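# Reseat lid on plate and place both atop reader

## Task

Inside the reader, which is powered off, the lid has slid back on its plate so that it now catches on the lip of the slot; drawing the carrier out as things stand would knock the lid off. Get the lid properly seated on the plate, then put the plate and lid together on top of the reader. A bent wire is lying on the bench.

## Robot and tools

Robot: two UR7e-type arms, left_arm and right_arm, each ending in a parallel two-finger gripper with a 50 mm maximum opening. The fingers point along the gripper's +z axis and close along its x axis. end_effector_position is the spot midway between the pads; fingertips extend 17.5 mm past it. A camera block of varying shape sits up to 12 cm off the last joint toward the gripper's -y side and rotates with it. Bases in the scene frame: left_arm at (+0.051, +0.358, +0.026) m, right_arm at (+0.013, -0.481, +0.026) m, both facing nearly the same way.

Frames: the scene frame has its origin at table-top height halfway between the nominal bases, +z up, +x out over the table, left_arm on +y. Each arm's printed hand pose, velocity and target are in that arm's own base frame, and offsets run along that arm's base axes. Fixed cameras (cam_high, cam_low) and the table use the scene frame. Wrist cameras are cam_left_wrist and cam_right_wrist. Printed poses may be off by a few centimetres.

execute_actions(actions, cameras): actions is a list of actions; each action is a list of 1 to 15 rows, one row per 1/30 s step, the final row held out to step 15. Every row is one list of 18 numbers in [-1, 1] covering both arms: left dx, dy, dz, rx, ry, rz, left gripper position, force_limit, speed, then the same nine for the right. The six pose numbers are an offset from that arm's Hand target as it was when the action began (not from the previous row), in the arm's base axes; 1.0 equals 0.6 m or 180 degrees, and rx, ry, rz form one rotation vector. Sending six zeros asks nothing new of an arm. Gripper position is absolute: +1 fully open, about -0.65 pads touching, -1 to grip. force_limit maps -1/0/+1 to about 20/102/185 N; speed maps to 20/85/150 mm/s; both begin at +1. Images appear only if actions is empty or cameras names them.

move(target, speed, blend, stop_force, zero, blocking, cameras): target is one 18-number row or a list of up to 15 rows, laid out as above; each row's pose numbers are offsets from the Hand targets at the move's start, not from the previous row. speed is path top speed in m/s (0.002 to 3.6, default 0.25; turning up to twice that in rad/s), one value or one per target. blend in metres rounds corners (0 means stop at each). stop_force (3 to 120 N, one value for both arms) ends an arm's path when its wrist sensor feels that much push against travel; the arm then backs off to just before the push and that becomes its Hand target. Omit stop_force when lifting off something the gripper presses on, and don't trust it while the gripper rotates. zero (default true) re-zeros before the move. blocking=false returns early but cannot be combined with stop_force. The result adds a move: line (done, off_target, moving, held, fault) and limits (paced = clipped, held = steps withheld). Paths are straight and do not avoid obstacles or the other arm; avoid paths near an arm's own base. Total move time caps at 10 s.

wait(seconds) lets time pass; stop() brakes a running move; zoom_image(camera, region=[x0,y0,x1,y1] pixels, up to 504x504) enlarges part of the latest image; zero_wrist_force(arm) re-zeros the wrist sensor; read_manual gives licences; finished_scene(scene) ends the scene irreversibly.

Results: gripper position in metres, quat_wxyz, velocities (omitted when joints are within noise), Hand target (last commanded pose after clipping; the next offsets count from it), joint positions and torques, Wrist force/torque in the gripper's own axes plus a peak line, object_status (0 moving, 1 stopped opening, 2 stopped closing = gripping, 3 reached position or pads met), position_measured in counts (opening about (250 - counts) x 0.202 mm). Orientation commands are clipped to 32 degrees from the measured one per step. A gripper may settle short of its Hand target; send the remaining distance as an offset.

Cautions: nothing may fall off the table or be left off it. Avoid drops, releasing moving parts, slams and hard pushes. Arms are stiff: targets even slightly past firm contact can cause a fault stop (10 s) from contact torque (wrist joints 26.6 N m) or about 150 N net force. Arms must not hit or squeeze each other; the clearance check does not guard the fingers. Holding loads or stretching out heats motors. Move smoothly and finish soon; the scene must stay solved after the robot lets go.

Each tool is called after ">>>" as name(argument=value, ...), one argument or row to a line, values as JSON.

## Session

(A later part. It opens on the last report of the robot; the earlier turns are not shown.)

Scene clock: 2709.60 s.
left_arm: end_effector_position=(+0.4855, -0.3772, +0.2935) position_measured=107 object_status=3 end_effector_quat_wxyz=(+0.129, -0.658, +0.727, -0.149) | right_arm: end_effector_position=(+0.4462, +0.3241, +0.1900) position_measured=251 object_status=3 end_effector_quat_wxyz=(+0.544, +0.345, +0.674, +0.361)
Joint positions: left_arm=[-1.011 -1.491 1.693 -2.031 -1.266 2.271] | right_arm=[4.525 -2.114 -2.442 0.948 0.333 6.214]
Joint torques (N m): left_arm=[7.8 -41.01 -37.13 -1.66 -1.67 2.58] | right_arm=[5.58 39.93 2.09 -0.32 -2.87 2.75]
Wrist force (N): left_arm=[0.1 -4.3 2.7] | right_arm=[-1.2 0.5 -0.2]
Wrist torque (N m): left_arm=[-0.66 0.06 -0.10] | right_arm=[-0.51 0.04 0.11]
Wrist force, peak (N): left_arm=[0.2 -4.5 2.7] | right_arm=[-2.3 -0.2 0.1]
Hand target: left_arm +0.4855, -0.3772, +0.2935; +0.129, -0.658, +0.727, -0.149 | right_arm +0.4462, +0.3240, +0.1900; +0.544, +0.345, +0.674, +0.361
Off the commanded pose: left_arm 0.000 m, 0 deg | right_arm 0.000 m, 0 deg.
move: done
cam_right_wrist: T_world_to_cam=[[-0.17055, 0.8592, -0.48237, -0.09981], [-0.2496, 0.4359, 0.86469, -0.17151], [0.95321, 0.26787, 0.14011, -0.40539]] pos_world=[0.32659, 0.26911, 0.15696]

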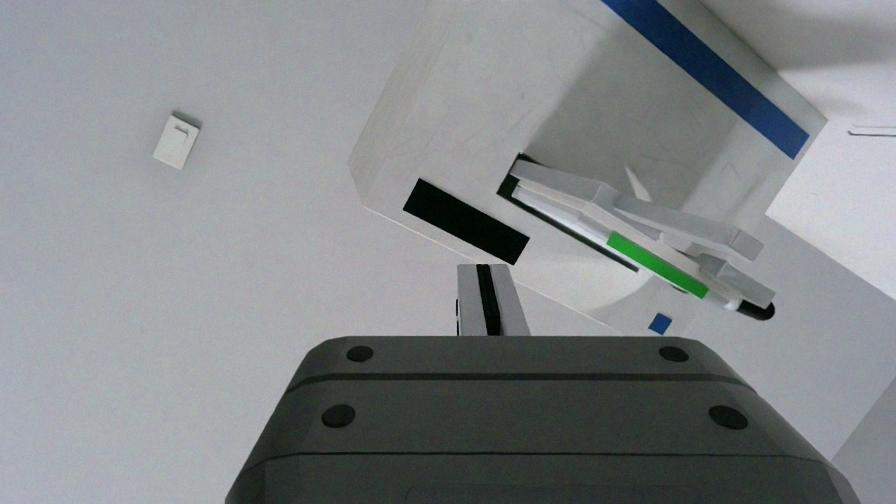

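>>> move(
  target=[0,0,0,0,0,0,0.3,-0.6,-0.5,0.1,0.03,0.01,0,0,0,-1,-0.6,-0.5],
  speed=0.1,
  cameras=["cam_right_wrist"],
)

>>> zoom_image(
  camera="cam_right_wrist",
  region=[500, 130, 640, 290],
)

Scene clock: 2728.97 s.
left_arm: end_effector_position=(+0.4855, -0.3772, +0.2935) position_measured=107 object_status=3 end_effector_quat_wxyz=(+0.129, -0.658, +0.727, -0.149) | right_arm: end_effector_position=(+0.5061, +0.3420, +0.1960) position_measured=251 object_status=3 end_effector_quat_wxyz=(+0.544, +0.345, +0.674, +0.361)
Joint positions: left_arm=[-1.011 -1.491 1.693 -2.031 -1.266 2.271] | right_arm=[4.374 -2.159 -2.267 0.956 0.473 6.065]
Joint torques (N m): left_arm=[7.23 -38.43 -37.21 -1.67 -1.71 2.45] | right_arm=[-8.49 28.49 19.55 -0.29 0.87 -2.78]
Wrist force (N): left_arm=[0.2 -4.3 2.7] | right_arm=[-0.9 0.6 0.0]
Wrist torque (N m): left_arm=[-0.66 0.04 -0.10] | right_arm=[-0.51 -0.01 0.25]
Wrist force, peak (N): left_arm=[0.1 -4.5 2.7] | right_arm=[-1.3 0.1 -1.1]
Hand target: left_arm +0.4855, -0.3772, +0.2935; +0.129, -0.658, +0.727, -0.149 | right_arm +0.5062, +0.3420, +0.1960; +0.544, +0.345, +0.674, +0.361
Off the commanded pose: left_arm 0.000 m, 0 deg | right_arm 0.000 m, 0 deg.
move: done
cam_right_wrist: T_world_to_cam=[[-0.17057, 0.85914, -0.48248, -0.10212], [-0.24954, 0.43603, 0.86464, -0.16964], [0.95322, 0.26788, 0.14002, -0.46814]] pos_world=[0.38649, 0.28711, 0.16296]

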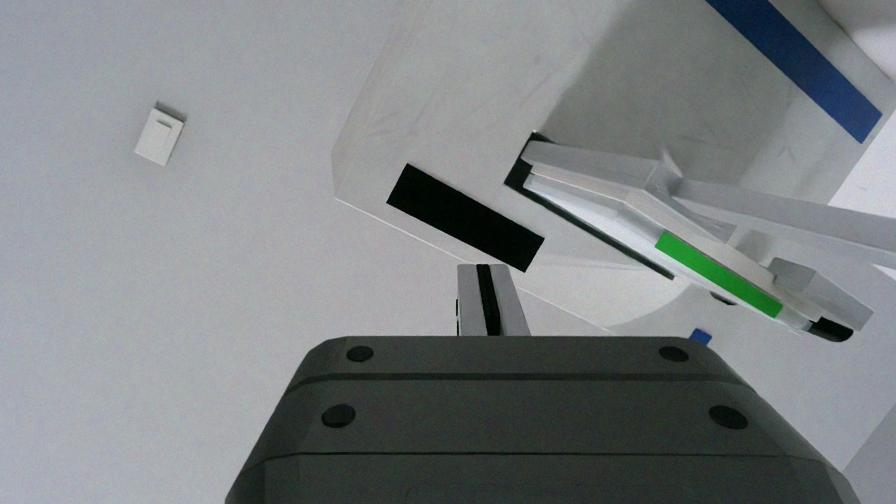

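Scaled by 3.150 from the camera's image (finer frame: 1280x720).

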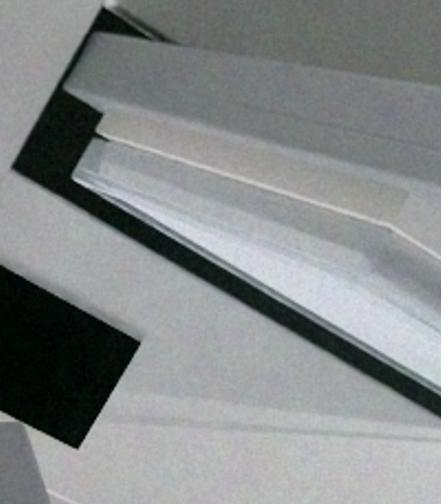

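>>> move(
  target=[0,0,0,0,0,0,0.3,-0.6,-0.5,-0.14,0.1,-0.12,0,0,0,-1,-0.6,-0.5],
  speed=0.12,
  cameras=["cam_right_wrist"],
)

>>> zoom_image(
  camera="cam_right_wrist",
  region=[440, 30, 800, 290],
)

Scene clock: 2755.23 s.
left_arm: end_effector_position=(+0.4855, -0.3772, +0.2935) position_measured=107 object_status=3 end_effector_quat_wxyz=(+0.129, -0.658, +0.727, -0.149) | right_arm: end_effector_position=(+0.4226, +0.4019, +0.1241) position_measured=251 object_status=3 end_effector_quat_wxyz=(+0.549, +0.335, +0.671, +0.368)
Joint positions: left_arm=[-1.011 -1.491 1.693 -2.031 -1.266 2.271] | right_arm=[4.621 -2.361 -2.273 0.962 0.252 6.282]
Joint torques (N m): left_arm=[6.8 -35.49 -36.76 -1.7 -1.61 2.59] | right_arm=[7.22 31.55 14.74 4.13 -3.21 2.63]
Wrist force (N): left_arm=[0.2 -4.2 2.7] | right_arm=[-0.9 0.6 -0.1]
Wrist torque (N m): left_arm=[-0.65 0.05 -0.11] | right_arm=[-0.48 -0.02 0.11]
Wrist force, peak (N): left_arm=[0.3 -4.3 2.8] | right_arm=[-2.0 1.1 0.4]
Hand target: left_arm +0.4855, -0.3772, +0.2935; +0.129, -0.658, +0.727, -0.149 | right_arm +0.4222, +0.4020, +0.1240; +0.544, +0.345, +0.674, +0.361
Off the commanded pose: left_arm 0.000 m, 0 deg | right_arm 0.000 m, 2 deg.
joint sent to its limit (right arm) — joint 6 (wrist 3), upper limit. The joint targets still meet the commanded pose.
move: done
cam_right_wrist: T_world_to_cam=[[-0.17327, 0.85552, -0.48792, -0.19932], [-0.27457, 0.43381, 0.85815, -0.14204], [0.94583, 0.28266, 0.15973, -0.39987]] pos_world=[0.30467, 0.34517, 0.08851]

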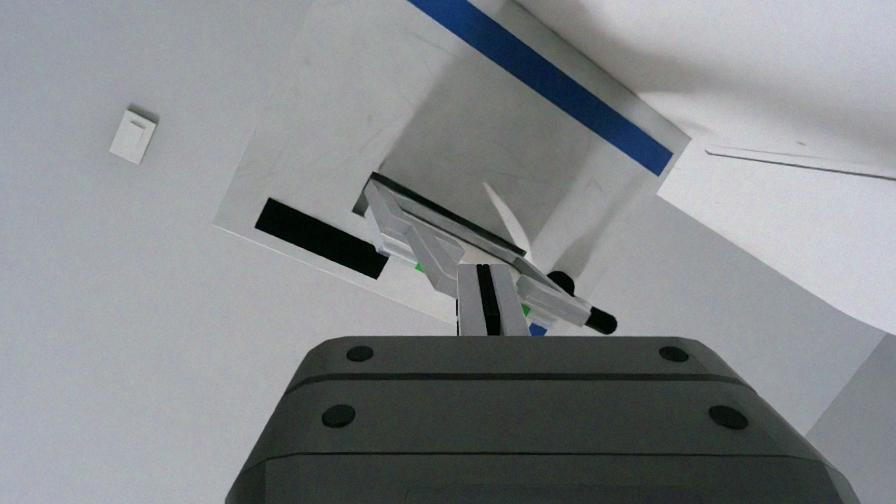

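Scaled by 1.400 from the camera's image (finer frame: 1280x720).

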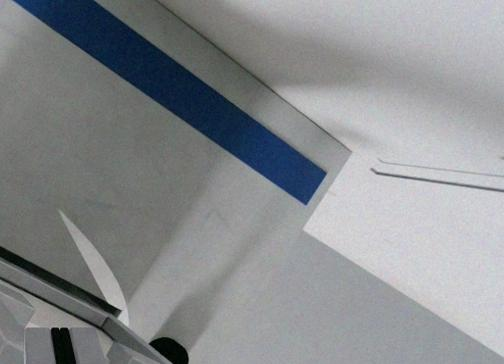

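>>> zoom_image(
  camera="cam_right_wrist",
  region=[340, 160, 620, 345],
)

Scaled by 1.800 from the camera's image (finer frame: 1280x720).

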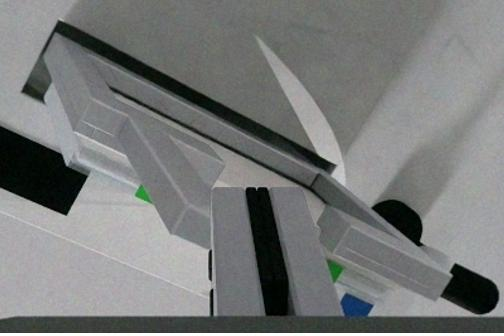

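>>> move(
  target=[0,0,0,0,0,0,0.3,-0.6,-0.5,0.0,-0.3667,0.1,0,0,0,-1,-0.6,-0.5],
  speed=0.25,
)

>>> move(
  target=[-0.11,0,-0.06,-0.4584,-0.2516,0.2991,0.3,-0.6,-0.5,0,0,0,0,0,0,-1,-0.6,-0.5],
  speed=0.5,
  cameras=["cam_high","cam_left_wrist","cam_right_wrist"],
)

Scene clock: 2810.40 s.
left_arm: end_effector_position=(+0.4855, -0.3772, +0.2935) position_measured=107 object_status=3 end_effector_quat_wxyz=(+0.129, -0.658, +0.727, -0.149) | right_arm: end_effector_position=(+0.4222, +0.1820, +0.1840) position_measured=251 object_status=3 end_effector_quat_wxyz=(+0.544, +0.345, +0.674, +0.361)
Joint positions: left_arm=[-1.011 -1.491 1.693 -2.031 -1.266 2.271] | right_arm=[4.51 -2.182 -2.797 1.39 0.347 6.194]
Joint torques (N m): left_arm=[7.08 -32.46 -37.23 -1.74 -1.6 2.46] | right_arm=[5.74 16.16 -12.97 4.14 0.66 -2.71]
Wrist force (N): left_arm=[0.4 -4.1 2.8] | right_arm=[-1.0 0.5 -0.1]
Wrist torque (N m): left_arm=[-0.64 0.02 -0.10] | right_arm=[-0.50 0.01 0.25]
Wrist force, peak (N): left_arm=[0.1 -4.4 2.9] | right_arm=[-3.0 -0.2 -0.3]
Hand target: left_arm +0.4855, -0.3772, +0.2935; +0.129, -0.658, +0.727, -0.149 | right_arm +0.4222, +0.1820, +0.1840; +0.544, +0.345, +0.674, +0.361
Off the commanded pose: left_arm 0.000 m, 0 deg | right_arm 0.000 m, 0 deg.
move: done

Scene clock: 2813.70 s.
left_arm: end_effector_position=(+0.4195, -0.3772, +0.2575) position_measured=107 object_status=3 end_effector_quat_wxyz=(+0.024, +0.707, -0.025, +0.706) | right_arm: end_effector_position=(+0.4222, +0.1820, +0.1840) position_measured=251 object_status=3 end_effector_quat_wxyz=(+0.544, +0.345, +0.674, +0.361)
Joint positions: left_arm=[-1.495 -1.013 2.207 -4.323 -0.145 1.559] | right_arm=[4.51 -2.182 -2.797 1.391 0.347 6.194]
Joint torques (N m): left_arm=[7.52 -26.87 -20.45 -2.11 -2.51 2.68] | right_arm=[5.11 15.9 -5.81 4.3 0.69 -2.69]
Wrist force (N): left_arm=[1.0 -7.0 1.0] | right_arm=[-1.3 0.4 -0.1]
Wrist torque (N m): left_arm=[-0.79 -0.56 -0.20] | right_arm=[-0.52 0.04 0.25]
Wrist force, peak (N): left_arm=[0.9 -7.3 1.1] | right_arm=[-1.3 0.5 -0.2]
Hand target: left_arm +0.4195, -0.3772, +0.2575; +0.024, +0.707, -0.025, +0.707 | right_arm +0.4222, +0.1820, +0.1840; +0.544, +0.345, +0.674, +0.361
Off the commanded pose: left_arm 0.000 m, 0 deg | right_arm 0.000 m, 0 deg.
move: done
cam_left_wrist: T_world_to_cam=[[-0.01708, 0.00124, 0.99985, -0.23953], [-0.40638, -0.91369, -0.00581, -0.15211], [0.91354, -0.40642, 0.01612, -0.40529]] pos_world=[0.30435, -0.3034, 0.24515]
cam_right_wrist: T_world_to_cam=[[-0.17057, 0.85914, -0.48248, 0.01524], [-0.24954, 0.43603, 0.86464, -0.11044], [0.95322, 0.26788, 0.14002, -0.34362]] pos_world=[0.30259, 0.12711, 0.15096]

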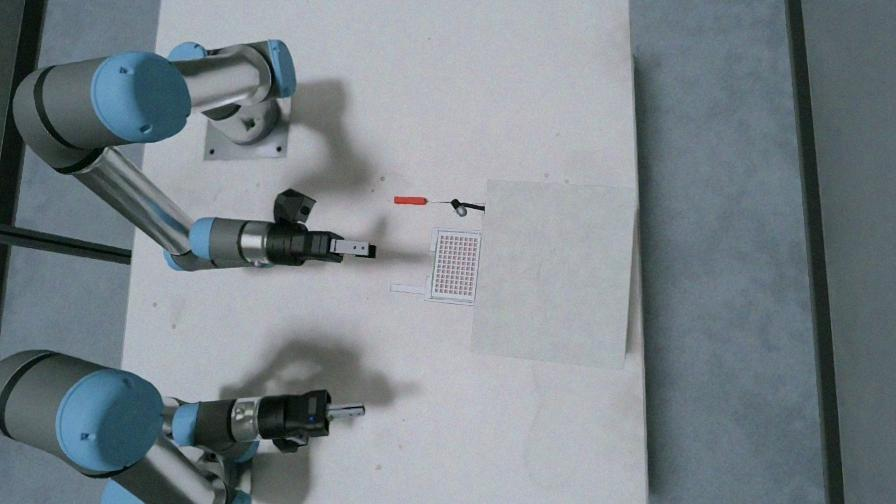

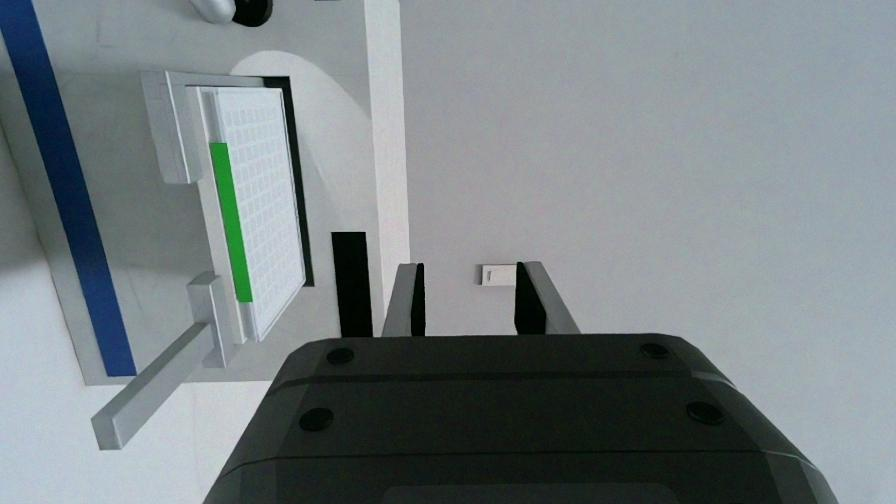

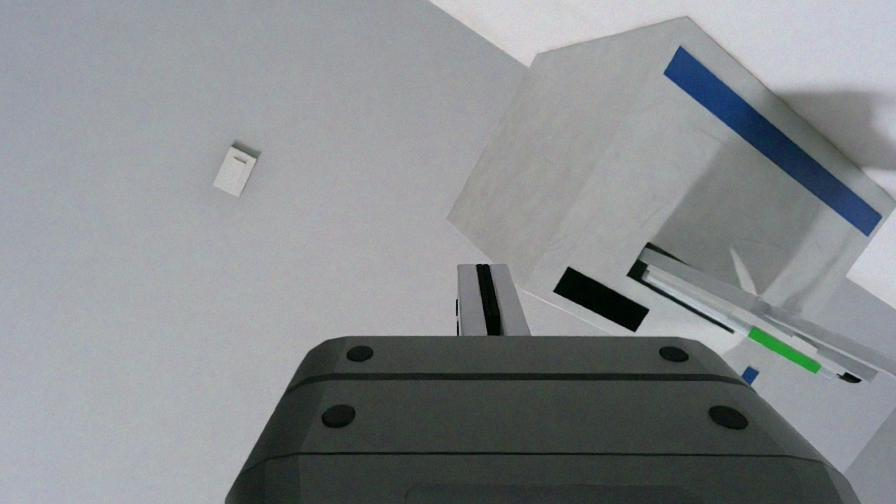

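>>> move(
  target=[0,0,-0.19,0,0,0,0.3,-0.6,-0.5,0,0,0,0,0,0,-1,-0.6,-0.5],
  speed=0.15,
  cameras=["cam_left_wrist"],
)

Scene clock: 2820.73 s.
left_arm: end_effector_position=(+0.4195, -0.3772, +0.1436) position_measured=107 object_status=3 end_effector_quat_wxyz=(+0.024, +0.707, -0.025, +0.706) | right_arm: end_effector_position=(+0.4222, +0.1820, +0.1840) position_measured=251 object_status=3 end_effector_quat_wxyz=(+0.544, +0.345, +0.674, +0.361)
Joint positions: left_arm=[-1.495 -0.692 2.154 -4.599 -0.146 1.568] | right_arm=[4.51 -2.182 -2.797 1.391 0.347 6.194]
Joint torques (N m): left_arm=[7.6 -32.89 -14.46 -2.09 -2.43 2.61] | right_arm=[5.13 16.76 6.37 4.18 0.51 -2.66]
Wrist force (N): left_arm=[1.3 -6.9 1.2] | right_arm=[-1.1 0.4 0.0]
Wrist torque (N m): left_arm=[-0.79 -0.61 -0.20] | right_arm=[-0.52 0.02 0.25]
Wrist force, peak (N): left_arm=[2.6 -7.1 1.3] | right_arm=[-1.3 0.5 -0.2]
Hand target: left_arm +0.4195, -0.3772, +0.1435; +0.024, +0.707, -0.025, +0.707 | right_arm +0.4222, +0.1820, +0.1840; +0.544, +0.345, +0.674, +0.361
Off the commanded pose: left_arm 0.000 m, 0 deg | right_arm 0.000 m, 0 deg.
move: done
cam_left_wrist: T_world_to_cam=[[-0.01829, 0.00123, 0.99983, -0.12508], [-0.40645, -0.91365, -0.00631, -0.15276], [0.91349, -0.4065, 0.01721, -0.40365]] pos_world=[0.30435, -0.3035, 0.13104]

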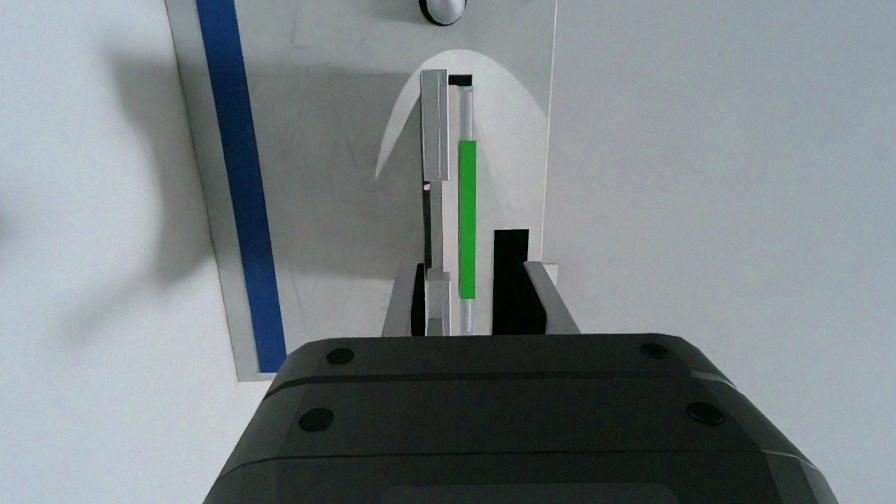

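>>> zoom_image(
  camera="cam_left_wrist",
  region=[370, 60, 570, 340],
)

Scaled by 1.800 from the camera's image (finer frame: 1280x720).

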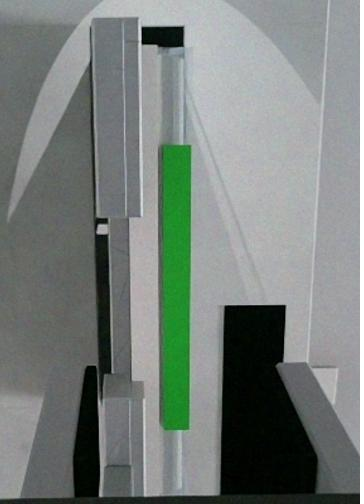

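>>> move(
  target=[0.18,-0.0098,-0.004,0,0,0,0.3,-0.6,-0.5,0,0,0,0,0,0,-1,-0.6,-0.5],
  speed=0.06,
  stop_force=6,
  cameras=["cam_left_wrist","cam_right_wrist"],
)

>>> zoom_image(
  camera="cam_left_wrist",
  region=[360, 100, 600, 340],
)

>>> zoom_image(
  camera="cam_right_wrist",
  region=[620, 220, 896, 420],
)

Scene clock: 2860.07 s.
left_arm: end_effector_position=(+0.5275, -0.3831, +0.1411) position_measured=107 object_status=3 end_effector_quat_wxyz=(+0.024, +0.707, -0.025, +0.707) | right_arm: end_effector_position=(+0.4222, +0.1820, +0.1840) position_measured=251 object_status=3 end_effector_quat_wxyz=(+0.544, +0.345, +0.674, +0.361)
Joint positions: left_arm=[-1.234 -0.656 1.978 -4.463 -0.406 1.572] | right_arm=[4.51 -2.182 -2.797 1.391 0.347 6.194]
Joint torques (N m): left_arm=[7.4 -38.52 -18.28 1.15 -2.52 -2.02] | right_arm=[5.11 16.63 7.07 4.16 0.44 -2.55]
Wrist force (N): left_arm=[1.2 -6.8 0.9] | right_arm=[-1.0 0.6 -0.1]
Wrist torque (N m): left_arm=[-0.77 -0.58 -0.19] | right_arm=[-0.49 -0.01 0.25]
Wrist force, peak (N): left_arm=[1.4 -7.2 1.4] | right_arm=[-1.4 0.4 -0.2]
Hand target: left_arm +0.5275, -0.3831, +0.1411; +0.024, +0.707, -0.025, +0.707 | right_arm +0.4222, +0.1820, +0.1840; +0.544, +0.345, +0.674, +0.361
Off the commanded pose: left_arm 0.000 m, 0 deg | right_arm 0.000 m, 0 deg.
move: done
cam_left_wrist: T_world_to_cam=[[-0.01883, 0.00125, 0.99982, -0.12047], [-0.40648, -0.91363, -0.00652, -0.11414], [0.91346, -0.40653, 0.01771, -0.50469]] pos_world=[0.41235, -0.3093, 0.12864]
cam_right_wrist: T_world_to_cam=[[-0.17057, 0.85914, -0.48248, 0.01524], [-0.24954, 0.43603, 0.86464, -0.11044], [0.95322, 0.26788, 0.14002, -0.34362]] pos_world=[0.30259, 0.12711, 0.15096]

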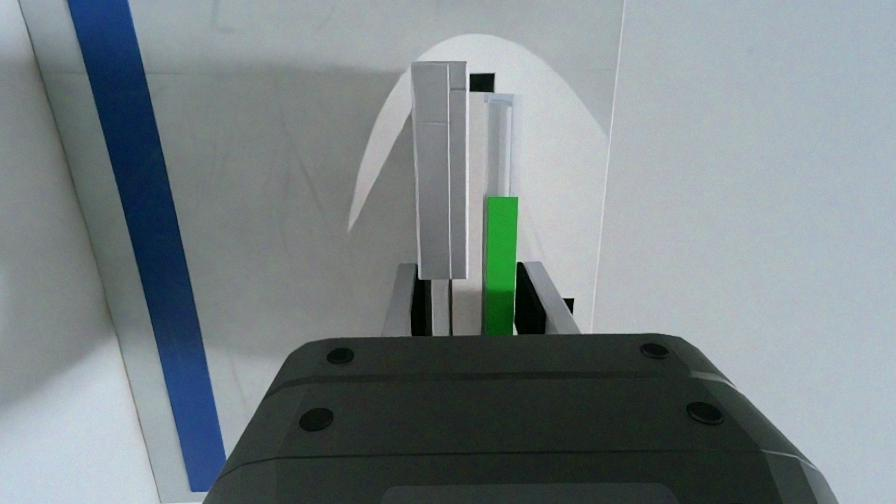

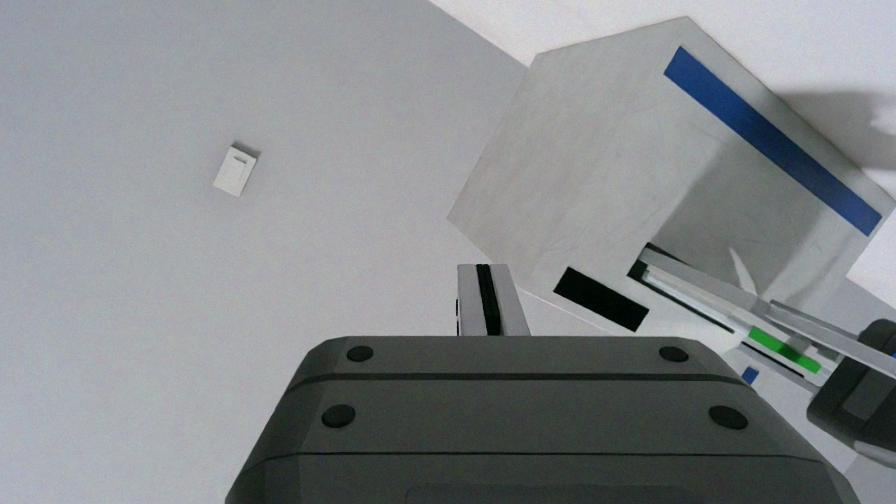

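Scaled by 2.100 from the camera's image (finer frame: 1280x720).

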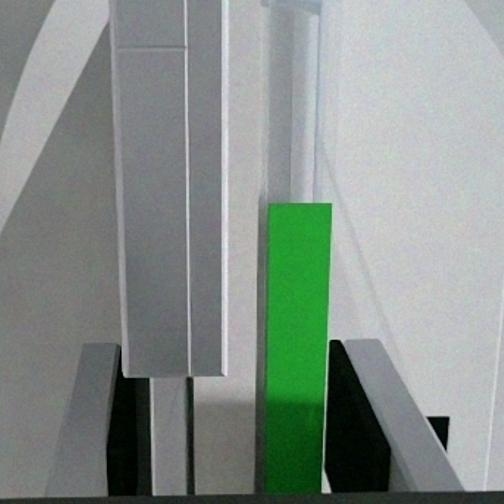

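Scaled by 1.826 from the camera's image (finer frame: 1280x720).

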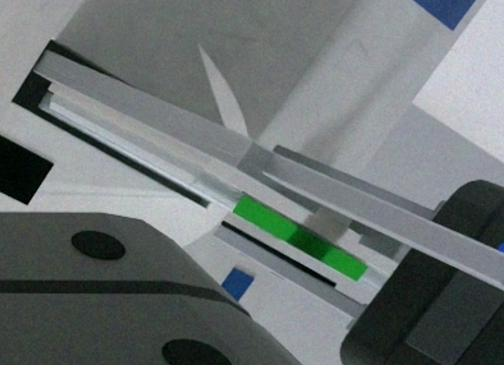

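>>> move(
  target=[
    [0,0,0.004,0,0,0,0.3,-0.6,-0.5,0,0,0,0,0,0,-1,-0.6,-0.5],
    [0,0,0.004,0,0,0,0.05,-1,-1,0,0,0,0,0,0,-1,-0.6,-0.5],
  ],
  speed=0.03,
  cameras=["cam_left_wrist"],
)

>>> zoom_image(
  camera="cam_left_wrist",
  region=[360, 200, 600, 340],
)

Scene clock: 2872.60 s.
left_arm: end_effector_position=(+0.5275, -0.3831, +0.1435) position_measured=145 object_status=3 end_effector_quat_wxyz=(+0.024, +0.707, -0.025, +0.707) | right_arm: end_effector_position=(+0.4222, +0.1820, +0.1840) position_measured=251 object_status=3 end_effector_quat_wxyz=(+0.544, +0.345, +0.674, +0.361)
Joint positions: left_arm=[-1.234 -0.662 1.98 -4.459 -0.406 1.572] | right_arm=[4.51 -2.182 -2.797 1.391 0.347 6.194]
Joint torques (N m): left_arm=[5.8 -56.11 8.31 1.12 -1.72 -0.08] | right_arm=[5.07 16.42 6.53 4.23 0.42 -2.53]
Wrist force (N): left_arm=[1.2 -7.0 1.0] | right_arm=[-0.9 0.2 -0.4]
Wrist torque (N m): left_arm=[-0.81 -0.58 -0.19] | right_arm=[-0.55 -0.01 0.25]
Wrist force, peak (N): left_arm=[1.2 -7.2 1.2] | right_arm=[-1.3 0.7 -0.1]
Hand target: left_arm +0.5275, -0.3831, +0.1435; +0.024, +0.707, -0.025, +0.707 | right_arm +0.4222, +0.1820, +0.1840; +0.544, +0.345, +0.674, +0.361
Off the commanded pose: left_arm 0.000 m, 0 deg | right_arm 0.000 m, 0 deg.
move: done
cam_left_wrist: T_world_to_cam=[[-0.01883, 0.00125, 0.99982, -0.12287], [-0.40648, -0.91363, -0.00652, -0.11412], [0.91346, -0.40653, 0.01771, -0.50473]] pos_world=[0.41235, -0.3093, 0.13104]

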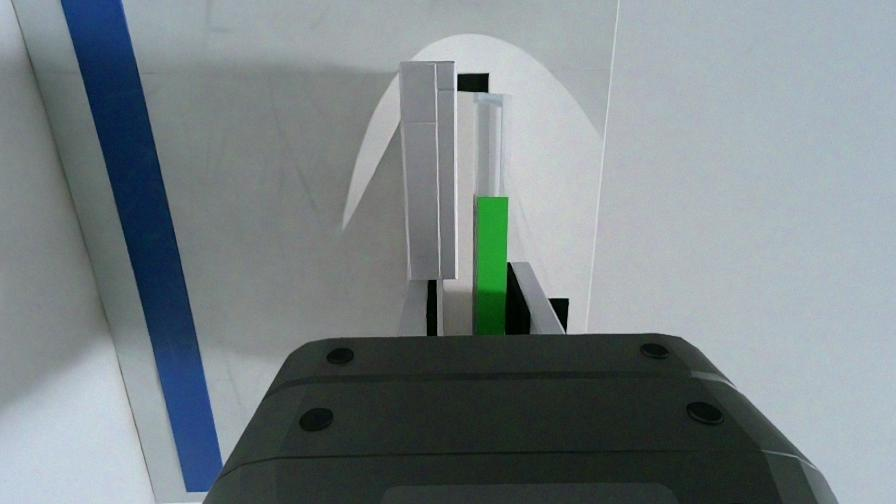

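Scaled by 2.100 from the camera's image (finer frame: 1280x720).

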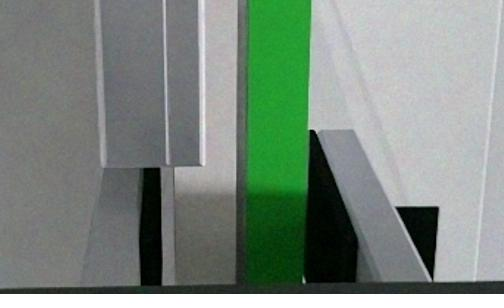

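>>> move(
  target=[
    [0,0,0.0017,0,0,0,0.05,-1,-1,0,0,0,0,0,0,-1,-0.6,-0.5],
    [0,0,0.0017,0,0,0,-1,-0.7,-1,0,0,0,0,0,0,-1,-0.6,-0.5],
  ],
  speed=0.03,
  cameras=["cam_left_wrist"],
)

>>> zoom_image(
  camera="cam_left_wrist",
  region=[360, 200, 600, 340],
)

Scene clock: 2882.13 s.
left_arm: end_effector_position=(+0.5275, -0.3831, +0.1446) position_measured=173 object_status=2 end_effector_quat_wxyz=(+0.024, +0.707, -0.025, +0.707) | right_arm: end_effector_position=(+0.4222, +0.1820, +0.1840) position_measured=251 object_status=3 end_effector_quat_wxyz=(+0.544, +0.345, +0.674, +0.361)
Joint positions: left_arm=[-1.234 -0.664 1.98 -4.458 -0.406 1.572] | right_arm=[4.51 -2.182 -2.797 1.391 0.347 6.194]
Joint torques (N m): left_arm=[0.17 -54.21 7.4 0.73 0.96 0.62] | right_arm=[4.64 16.98 6.75 4.17 0.39 -2.4]
Wrist force (N): left_arm=[2.8 -6.9 1.1] | right_arm=[-1.1 0.6 -0.1]
Wrist torque (N m): left_arm=[-0.79 -0.43 -0.20] | right_arm=[-0.50 0.01 0.25]
Wrist force, peak (N): left_arm=[2.9 -7.0 0.9] | right_arm=[-1.2 0.7 -0.3]
Hand target: left_arm +0.5275, -0.3831, +0.1446; +0.024, +0.707, -0.025, +0.707 | right_arm +0.4222, +0.1820, +0.1840; +0.544, +0.345, +0.674, +0.361
Off the commanded pose: left_arm 0.000 m, 0 deg | right_arm 0.000 m, 0 deg.
move: done
cam_left_wrist: T_world_to_cam=[[-0.01883, 0.00125, 0.99982, -0.12387], [-0.40648, -0.91363, -0.00652, -0.11411], [0.91346, -0.40653, 0.01771, -0.50475]] pos_world=[0.41235, -0.3093, 0.13204]

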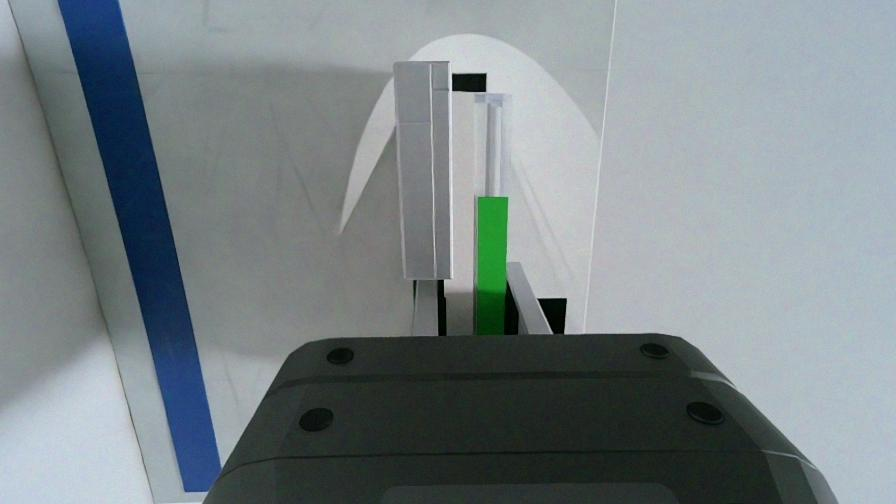

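Scaled by 2.100 from the camera's image (finer frame: 1280x720).

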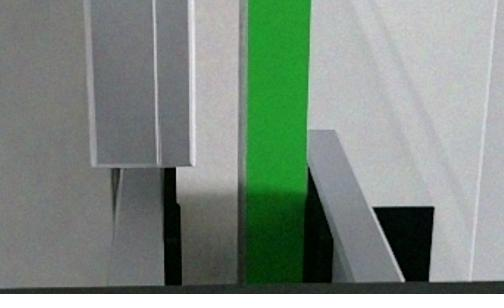

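>>> move(
  target=[
    [0,0,0,0,0,0,0.05,-0.7,-1,0,0,0,0,0,0,-1,-0.6,-0.5],
    [-0.022,0.0015,0,0,0,0,0.05,-0.7,-1,0,0,0,0,0,0,-1,-0.6,-0.5],
    [-0.022,0.0015,0,0,0,0,-1,-0.5,-1,0,0,0,0,0,0,-1,-0.6,-0.5],
  ],
  speed=0.03,
  cameras=["cam_left_wrist"],
)

>>> move(
  target=[0,0,0.05,0,0,0,-1,-0.5,-1,0,0,0,0,0,0,-1,-0.6,-0.5],
  speed=0.02,
  stop_force=12,
  cameras=["cam_left_wrist","cam_right_wrist"],
)

>>> zoom_image(
  camera="cam_right_wrist",
  region=[620, 220, 896, 420],
)

Scene clock: 2909.47 s.
left_arm: end_effector_position=(+0.5143, -0.3822, +0.1446) position_measured=176 object_status=2 end_effector_quat_wxyz=(+0.024, +0.707, -0.025, +0.707) | right_arm: end_effector_position=(+0.4222, +0.1820, +0.1840) position_measured=251 object_status=3 end_effector_quat_wxyz=(+0.544, +0.345, +0.674, +0.361)
Joint positions: left_arm=[-1.262 -0.67 2.005 -4.477 -0.378 1.572] | right_arm=[4.51 -2.182 -2.797 1.391 0.347 6.194]
Joint torques (N m): left_arm=[-6.61 -53.31 8.38 -2.22 2.57 -1.2] | right_arm=[4.41 16.93 6.41 4.19 0.29 -2.47]
Wrist force (N): left_arm=[3.0 -7.0 1.4] | right_arm=[-1.3 0.7 -0.2]
Wrist torque (N m): left_arm=[-0.80 -0.44 -0.20] | right_arm=[-0.49 0.03 0.25]
Wrist force, peak (N): left_arm=[3.1 -7.1 1.4] | right_arm=[-1.3 0.7 -0.1]
Hand target: left_arm +0.5143, -0.3822, +0.1446; +0.024, +0.707, -0.025, +0.707 | right_arm +0.4222, +0.1820, +0.1840; +0.544, +0.345, +0.674, +0.361
Off the commanded pose: left_arm 0.000 m, 0 deg | right_arm 0.000 m, 0 deg.
move: done
cam_left_wrist: T_world_to_cam=[[-0.01879, 0.00134, 0.99982, -0.12411], [-0.40648, -0.91363, -0.00642, -0.11867], [0.91346, -0.40653, 0.01771, -0.49233]] pos_world=[0.39915, -0.3084, 0.13204]

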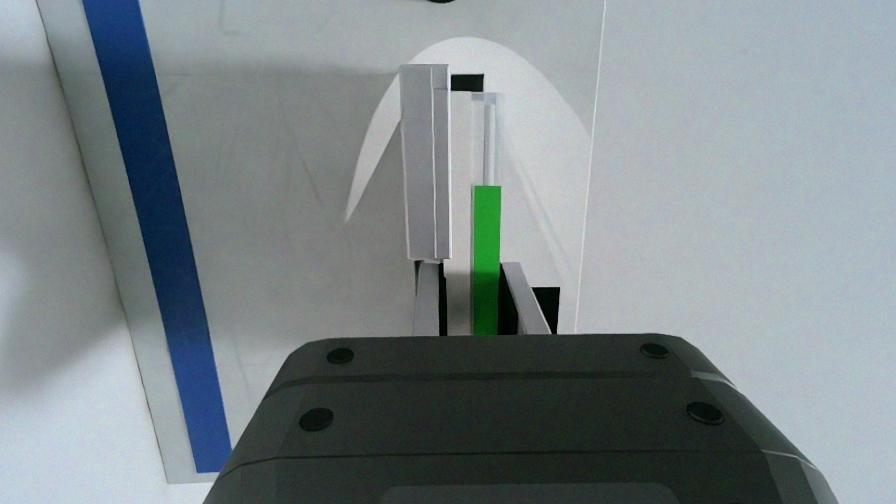

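Scene clock: 2911.87 s.
left_arm: end_effector_position=(+0.5143, -0.3822, +0.1746) position_measured=176 object_status=2 end_effector_quat_wxyz=(+0.024, +0.707, -0.025, +0.707) | right_arm: end_effector_position=(+0.4222, +0.1820, +0.1840) position_measured=251 object_status=3 end_effector_quat_wxyz=(+0.544, +0.345, +0.674, +0.361)
Joint positions: left_arm=[-1.262 -0.745 2.026 -4.422 -0.378 1.572] | right_arm=[4.51 -2.182 -2.797 1.391 0.347 6.194]
Joint torques (N m): left_arm=[-2.21 -54.18 7.48 1 1.67 -2.42] | right_arm=[4.21 16.38 6.98 4.11 0.38 -2.35]
Wrist force (N): left_arm=[0.6 -7.1 1.1] | right_arm=[-0.9 0.5 -0.3]
Wrist torque (N m): left_arm=[-0.82 -0.62 -0.19] | right_arm=[-0.51 -0.02 0.25]
Wrist force, peak (N): left_arm=[2.2 -7.0 1.5] | right_arm=[-1.3 0.7 -0.2]
Hand target: left_arm +0.5143, -0.3822, +0.1746; +0.024, +0.707, -0.025, +0.707 | right_arm +0.4222, +0.1820, +0.1840; +0.544, +0.345, +0.674, +0.361
Off the commanded pose: left_arm 0.000 m, 0 deg | right_arm 0.000 m, 0 deg.
move: done
cam_left_wrist: T_world_to_cam=[[-0.01883, 0.00125, 0.99982, -0.15411], [-0.40648, -0.91363, -0.00652, -0.11846], [0.91346, -0.40653, 0.01771, -0.49286]] pos_world=[0.39915, -0.3084, 0.16204]
cam_right_wrist: T_world_to_cam=[[-0.17057, 0.85914, -0.48248, 0.01524], [-0.24954, 0.43603, 0.86464, -0.11044], [0.95322, 0.26788, 0.14002, -0.34362]] pos_world=[0.30259, 0.12711, 0.15096]

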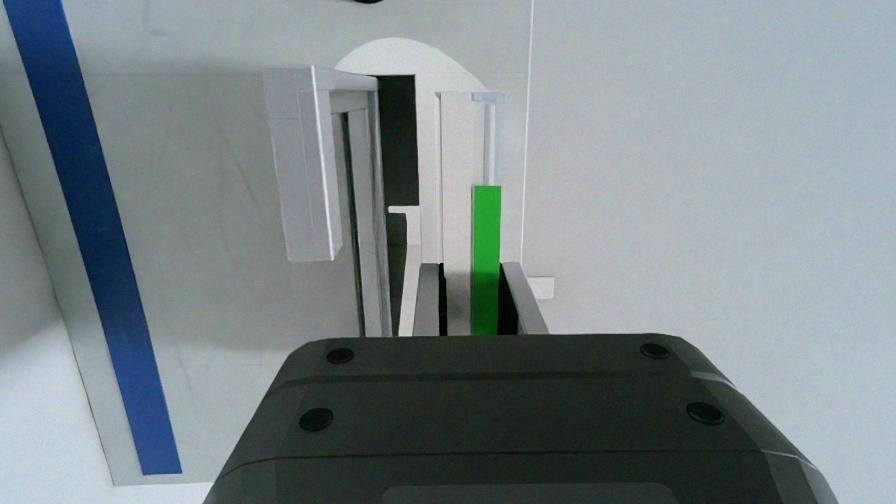

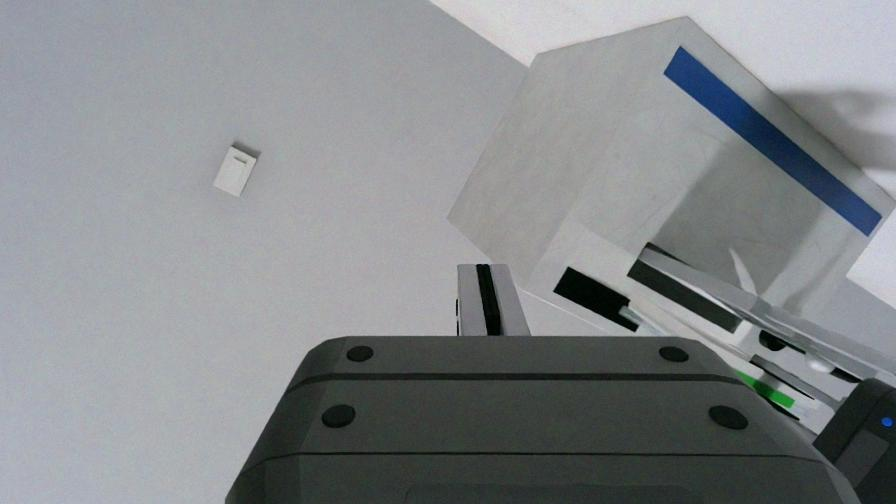

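Scaled by 1.826 from the camera's image (finer frame: 1280x720).

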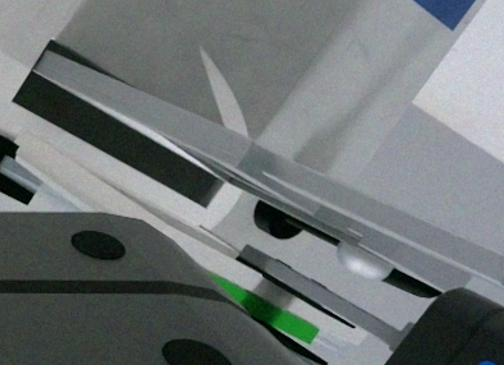

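>>> move(
  target=[
    [-0.01,0,0.145,0,0,0,-1,-0.5,-1,0,0,0,0,0,0,-1,-0.6,-0.5],
    [0.115,-0.0083,0.145,0,0,0,-1,-0.5,-1,0,0,0,0,0,0,-1,-0.6,-0.5],
  ],
  speed=0.08,
  blend=0.01,
  cameras=["cam_left_wrist","cam_high","cam_low"],
)

Scene clock: 2926.53 s.
left_arm: end_effector_position=(+0.5833, -0.3871, +0.2616) position_measured=176 object_status=2 end_effector_quat_wxyz=(+0.024, +0.707, -0.025, +0.707) | right_arm: end_effector_position=(+0.4222, +0.1820, +0.1840) position_measured=251 object_status=3 end_effector_quat_wxyz=(+0.544, +0.345, +0.674, +0.361)
Joint positions: left_arm=[-1.124 -0.896 1.909 -4.154 -0.517 1.572] | right_arm=[4.51 -2.182 -2.797 1.391 0.347 6.194]
Joint torques (N m): left_arm=[6.36 -37.63 -24.82 0.69 -2.45 -2.48] | right_arm=[3.82 17.03 6.23 4.06 0.28 -2.35]
Wrist force (N): left_arm=[0.5 -7.0 0.9] | right_arm=[-1.1 0.6 -0.3]
Wrist torque (N m): left_arm=[-0.78 -0.61 -0.07] | right_arm=[-0.50 0.01 0.25]
Wrist force, peak (N): left_arm=[0.7 -7.4 1.0] | right_arm=[-1.3 0.7 -0.1]
Hand target: left_arm +0.5833, -0.3871, +0.2616; +0.024, +0.707, -0.025, +0.707 | right_arm +0.4222, +0.1820, +0.1840; +0.544, +0.345, +0.674, +0.361
Off the commanded pose: left_arm 0.000 m, 0 deg | right_arm 0.000 m, 0 deg.
move: done
cam_left_wrist: T_world_to_cam=[[-0.01883, 0.00125, 0.99982, -0.23979], [-0.40648, -0.91363, -0.00652, -0.09441], [0.91346, -0.40653, 0.01771, -0.55946]] pos_world=[0.46815, -0.3134, 0.24904]
Images, in order (width x height): cam_high 896x504, cam_low 896x504, cam_left_wrist 896x504.

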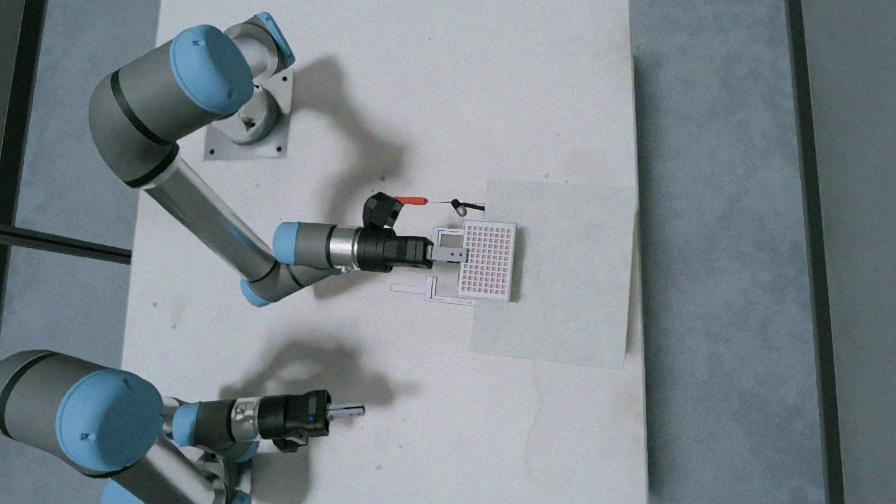

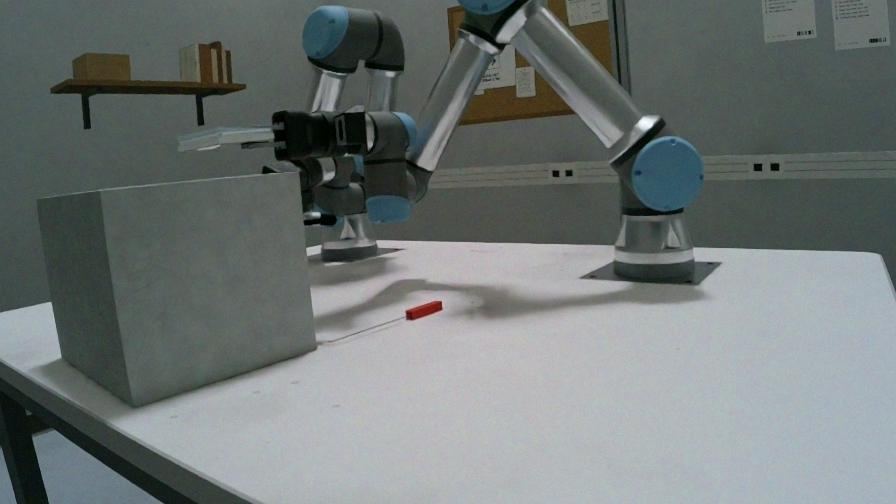

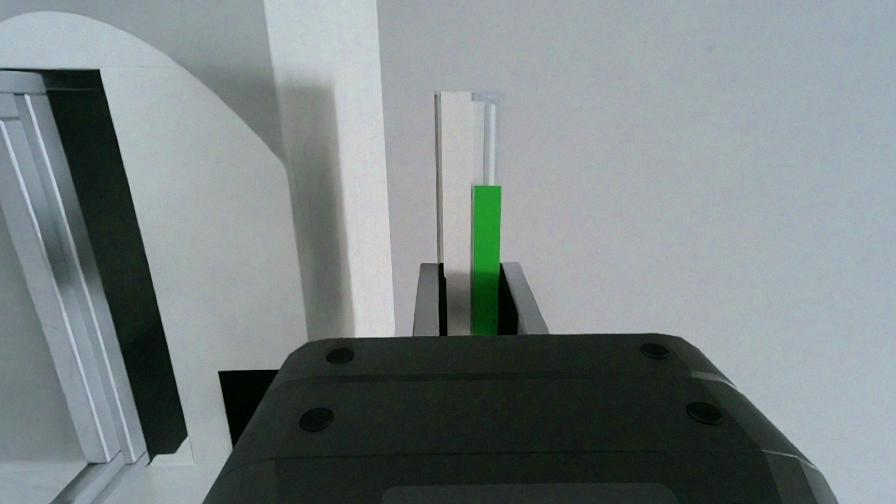

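>>> move(
  target=[
    [0.005,-0.0003,-0.055,0,0,0,-1,-0.5,-1,0,0,0,0,0,0,-1,-0.6,-0.5],
  ],
  speed=0.06,
)

>>> move(
  target=[
    [0,0,-0.03,0,0,0,-1,-0.5,-1,0,0,0,0,0,0,-1,-0.6,-0.5],
  ],
  speed=0.01,
  stop_force=3,
  cameras=["cam_left_wrist"],
)

Scene clock: 2935.83 s.
left_arm: end_effector_position=(+0.5863, -0.3873, +0.2287) position_measured=176 object_status=2 end_effector_quat_wxyz=(+0.024, +0.707, -0.025, +0.707) | right_arm: end_effector_position=(+0.4222, +0.1820, +0.1840) position_measured=251 object_status=3 end_effector_quat_wxyz=(+0.544, +0.345, +0.674, +0.361)
Joint positions: left_arm=[-1.118 -0.823 1.898 -4.217 -0.522 1.572] | right_arm=[4.51 -2.182 -2.797 1.391 0.347 6.194]
Joint torques (N m): left_arm=[7.51 -38.27 -23.8 -3.05 -2.5 2.63] | right_arm=[3.7 16.4 6.98 4.13 0.2 -2.34]
Wrist force (N): left_arm=[0.4 -6.8 1.1] | right_arm=[-1.1 0.5 -0.2]
Wrist torque (N m): left_arm=[-0.75 -0.60 -0.13] | right_arm=[-0.51 0.02 0.25]
Wrist force, peak (N): left_arm=[0.3 -7.2 1.1] | right_arm=[-1.3 0.6 -0.3]
Hand target: left_arm +0.5863, -0.3873, +0.2286; +0.024, +0.707, -0.025, +0.707 | right_arm +0.4222, +0.1820, +0.1840; +0.544, +0.345, +0.674, +0.361
Off the commanded pose: left_arm 0.000 m, 0 deg | right_arm 0.000 m, 0 deg.
move: done

Scene clock: 2938.37 s.
left_arm: end_effector_position=(+0.5864, -0.3873, +0.2140) position_measured=176 object_status=2 end_effector_quat_wxyz=(+0.024, +0.707, -0.025, +0.707) | right_arm: end_effector_position=(+0.4222, +0.1820, +0.1840) position_measured=251 object_status=3 end_effector_quat_wxyz=(+0.544, +0.345, +0.674, +0.361)
Joint positions: left_arm=[-1.118 -0.791 1.894 -4.245 -0.522 1.572] | right_arm=[4.51 -2.182 -2.797 1.391 0.347 6.194]
Joint torques (N m): left_arm=[6.59 -55.75 2.84 1.17 -2.19 -0.92] | right_arm=[3.36 16.46 7.17 4.09 0.19 -2.3]
Wrist force (N): left_arm=[2.7 -7.1 2.1] | right_arm=[-0.9 0.6 -0.1]
Wrist torque (N m): left_arm=[-0.81 -0.37 -0.14] | right_arm=[-0.48 -0.01 0.25]
Wrist force, peak (N): left_arm=[4.2 -7.4 1.7] | right_arm=[-1.3 0.8 -0.4]
Hand target: left_arm +0.5863, -0.3873, +0.2140; +0.024, +0.707, -0.025, +0.707 (not the last commanded pose) | right_arm +0.4222, +0.1820, +0.1840; +0.544, +0.345, +0.674, +0.361
Off the commanded pose: left_arm 0.003 m, 0 deg | right_arm 0.000 m, 0 deg.
move: contact (left_arm)
cam_left_wrist: T_world_to_cam=[[-0.01879, 0.00134, 0.99982, -0.19213], [-0.40648, -0.91363, -0.00642, -0.09371], [0.91346, -0.40653, 0.01771, -0.56144]] pos_world=[0.47115, -0.3136, 0.20144]

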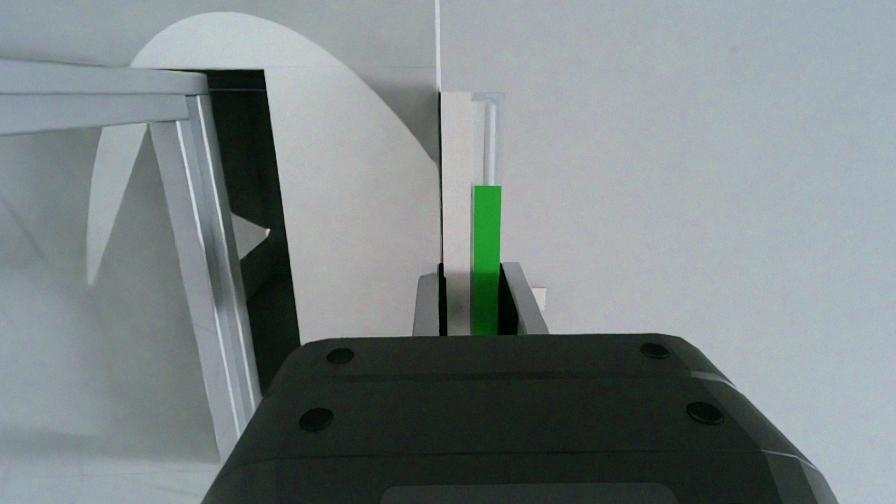

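>>> move(
  target=[
    [0,0,0,0,0,0,0.05,-0.7,-1,0,0,0,0,0,0,-1,-0.6,-0.5],
    [-0.08,0.0055,0,0,0,0,0.05,-0.7,-1,0,0,0,0,0,0,-1,-0.6,-0.5],
    [-0.08,0.0055,0.01,0,0,0,-1,-0.7,-0.5,0,0,0,0,0,0,-1,-0.6,-0.5],
  ],
  speed=0.05,
  cameras=["cam_left_wrist","cam_low"],
)

>>> zoom_image(
  camera="cam_left_wrist",
  region=[340, 60, 600, 340],
)

Scene clock: 2953.93 s.
left_arm: end_effector_position=(+0.5383, -0.3840, +0.2200) position_measured=251 object_status=3 end_effector_quat_wxyz=(+0.024, +0.707, -0.025, +0.707) | right_arm: end_effector_position=(+0.4222, +0.1820, +0.1840) position_measured=251 object_status=3 end_effector_quat_wxyz=(+0.544, +0.345, +0.674, +0.361)
Joint positions: left_arm=[-1.211 -0.841 1.998 -4.298 -0.429 1.572] | right_arm=[4.51 -2.182 -2.797 1.391 0.347 6.194]
Joint torques (N m): left_arm=[-7.12 -54.09 4.92 1.08 2.53 -2.07] | right_arm=[3.82 16.4 6.56 4.05 0.1 -2.25]
Wrist force (N): left_arm=[1.5 -7.1 1.2] | right_arm=[-1.0 0.5 -0.3]
Wrist torque (N m): left_arm=[-0.82 -0.62 -0.13] | right_arm=[-0.51 -0.02 0.25]
Wrist force, peak (N): left_arm=[3.9 -7.0 2.1] | right_arm=[-1.2 0.8 -0.5]
Hand target: left_arm +0.5383, -0.3840, +0.2200; +0.024, +0.707, -0.025, +0.707 | right_arm +0.4222, +0.1820, +0.1840; +0.544, +0.345, +0.674, +0.361
Off the commanded pose: left_arm 0.000 m, 0 deg | right_arm 0.000 m, 0 deg.
move: done
cam_left_wrist: T_world_to_cam=[[-0.01879, 0.00134, 0.99982, -0.19904], [-0.40648, -0.91363, -0.00642, -0.11017], [0.91346, -0.40653, 0.01771, -0.51636]] pos_world=[0.42315, -0.3103, 0.20744]
Images, in order (width x height): cam_low 896x504, cam_left_wrist 896x504.

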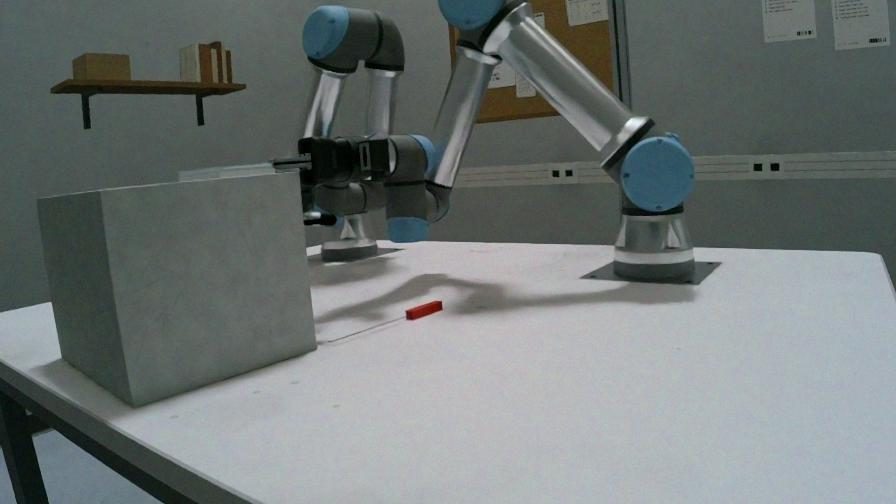

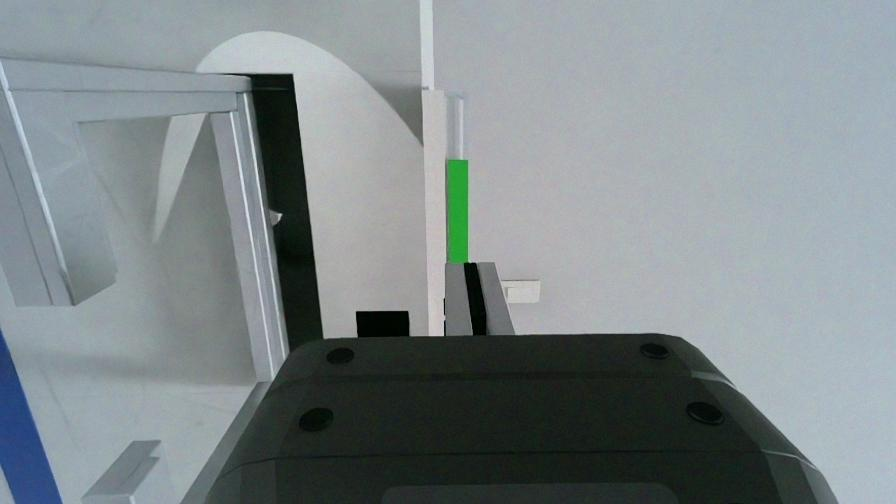

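Scaled by 1.800 from the camera's image (finer frame: 1280x720).

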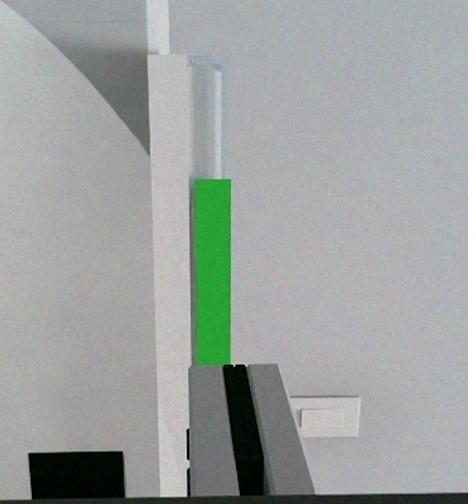

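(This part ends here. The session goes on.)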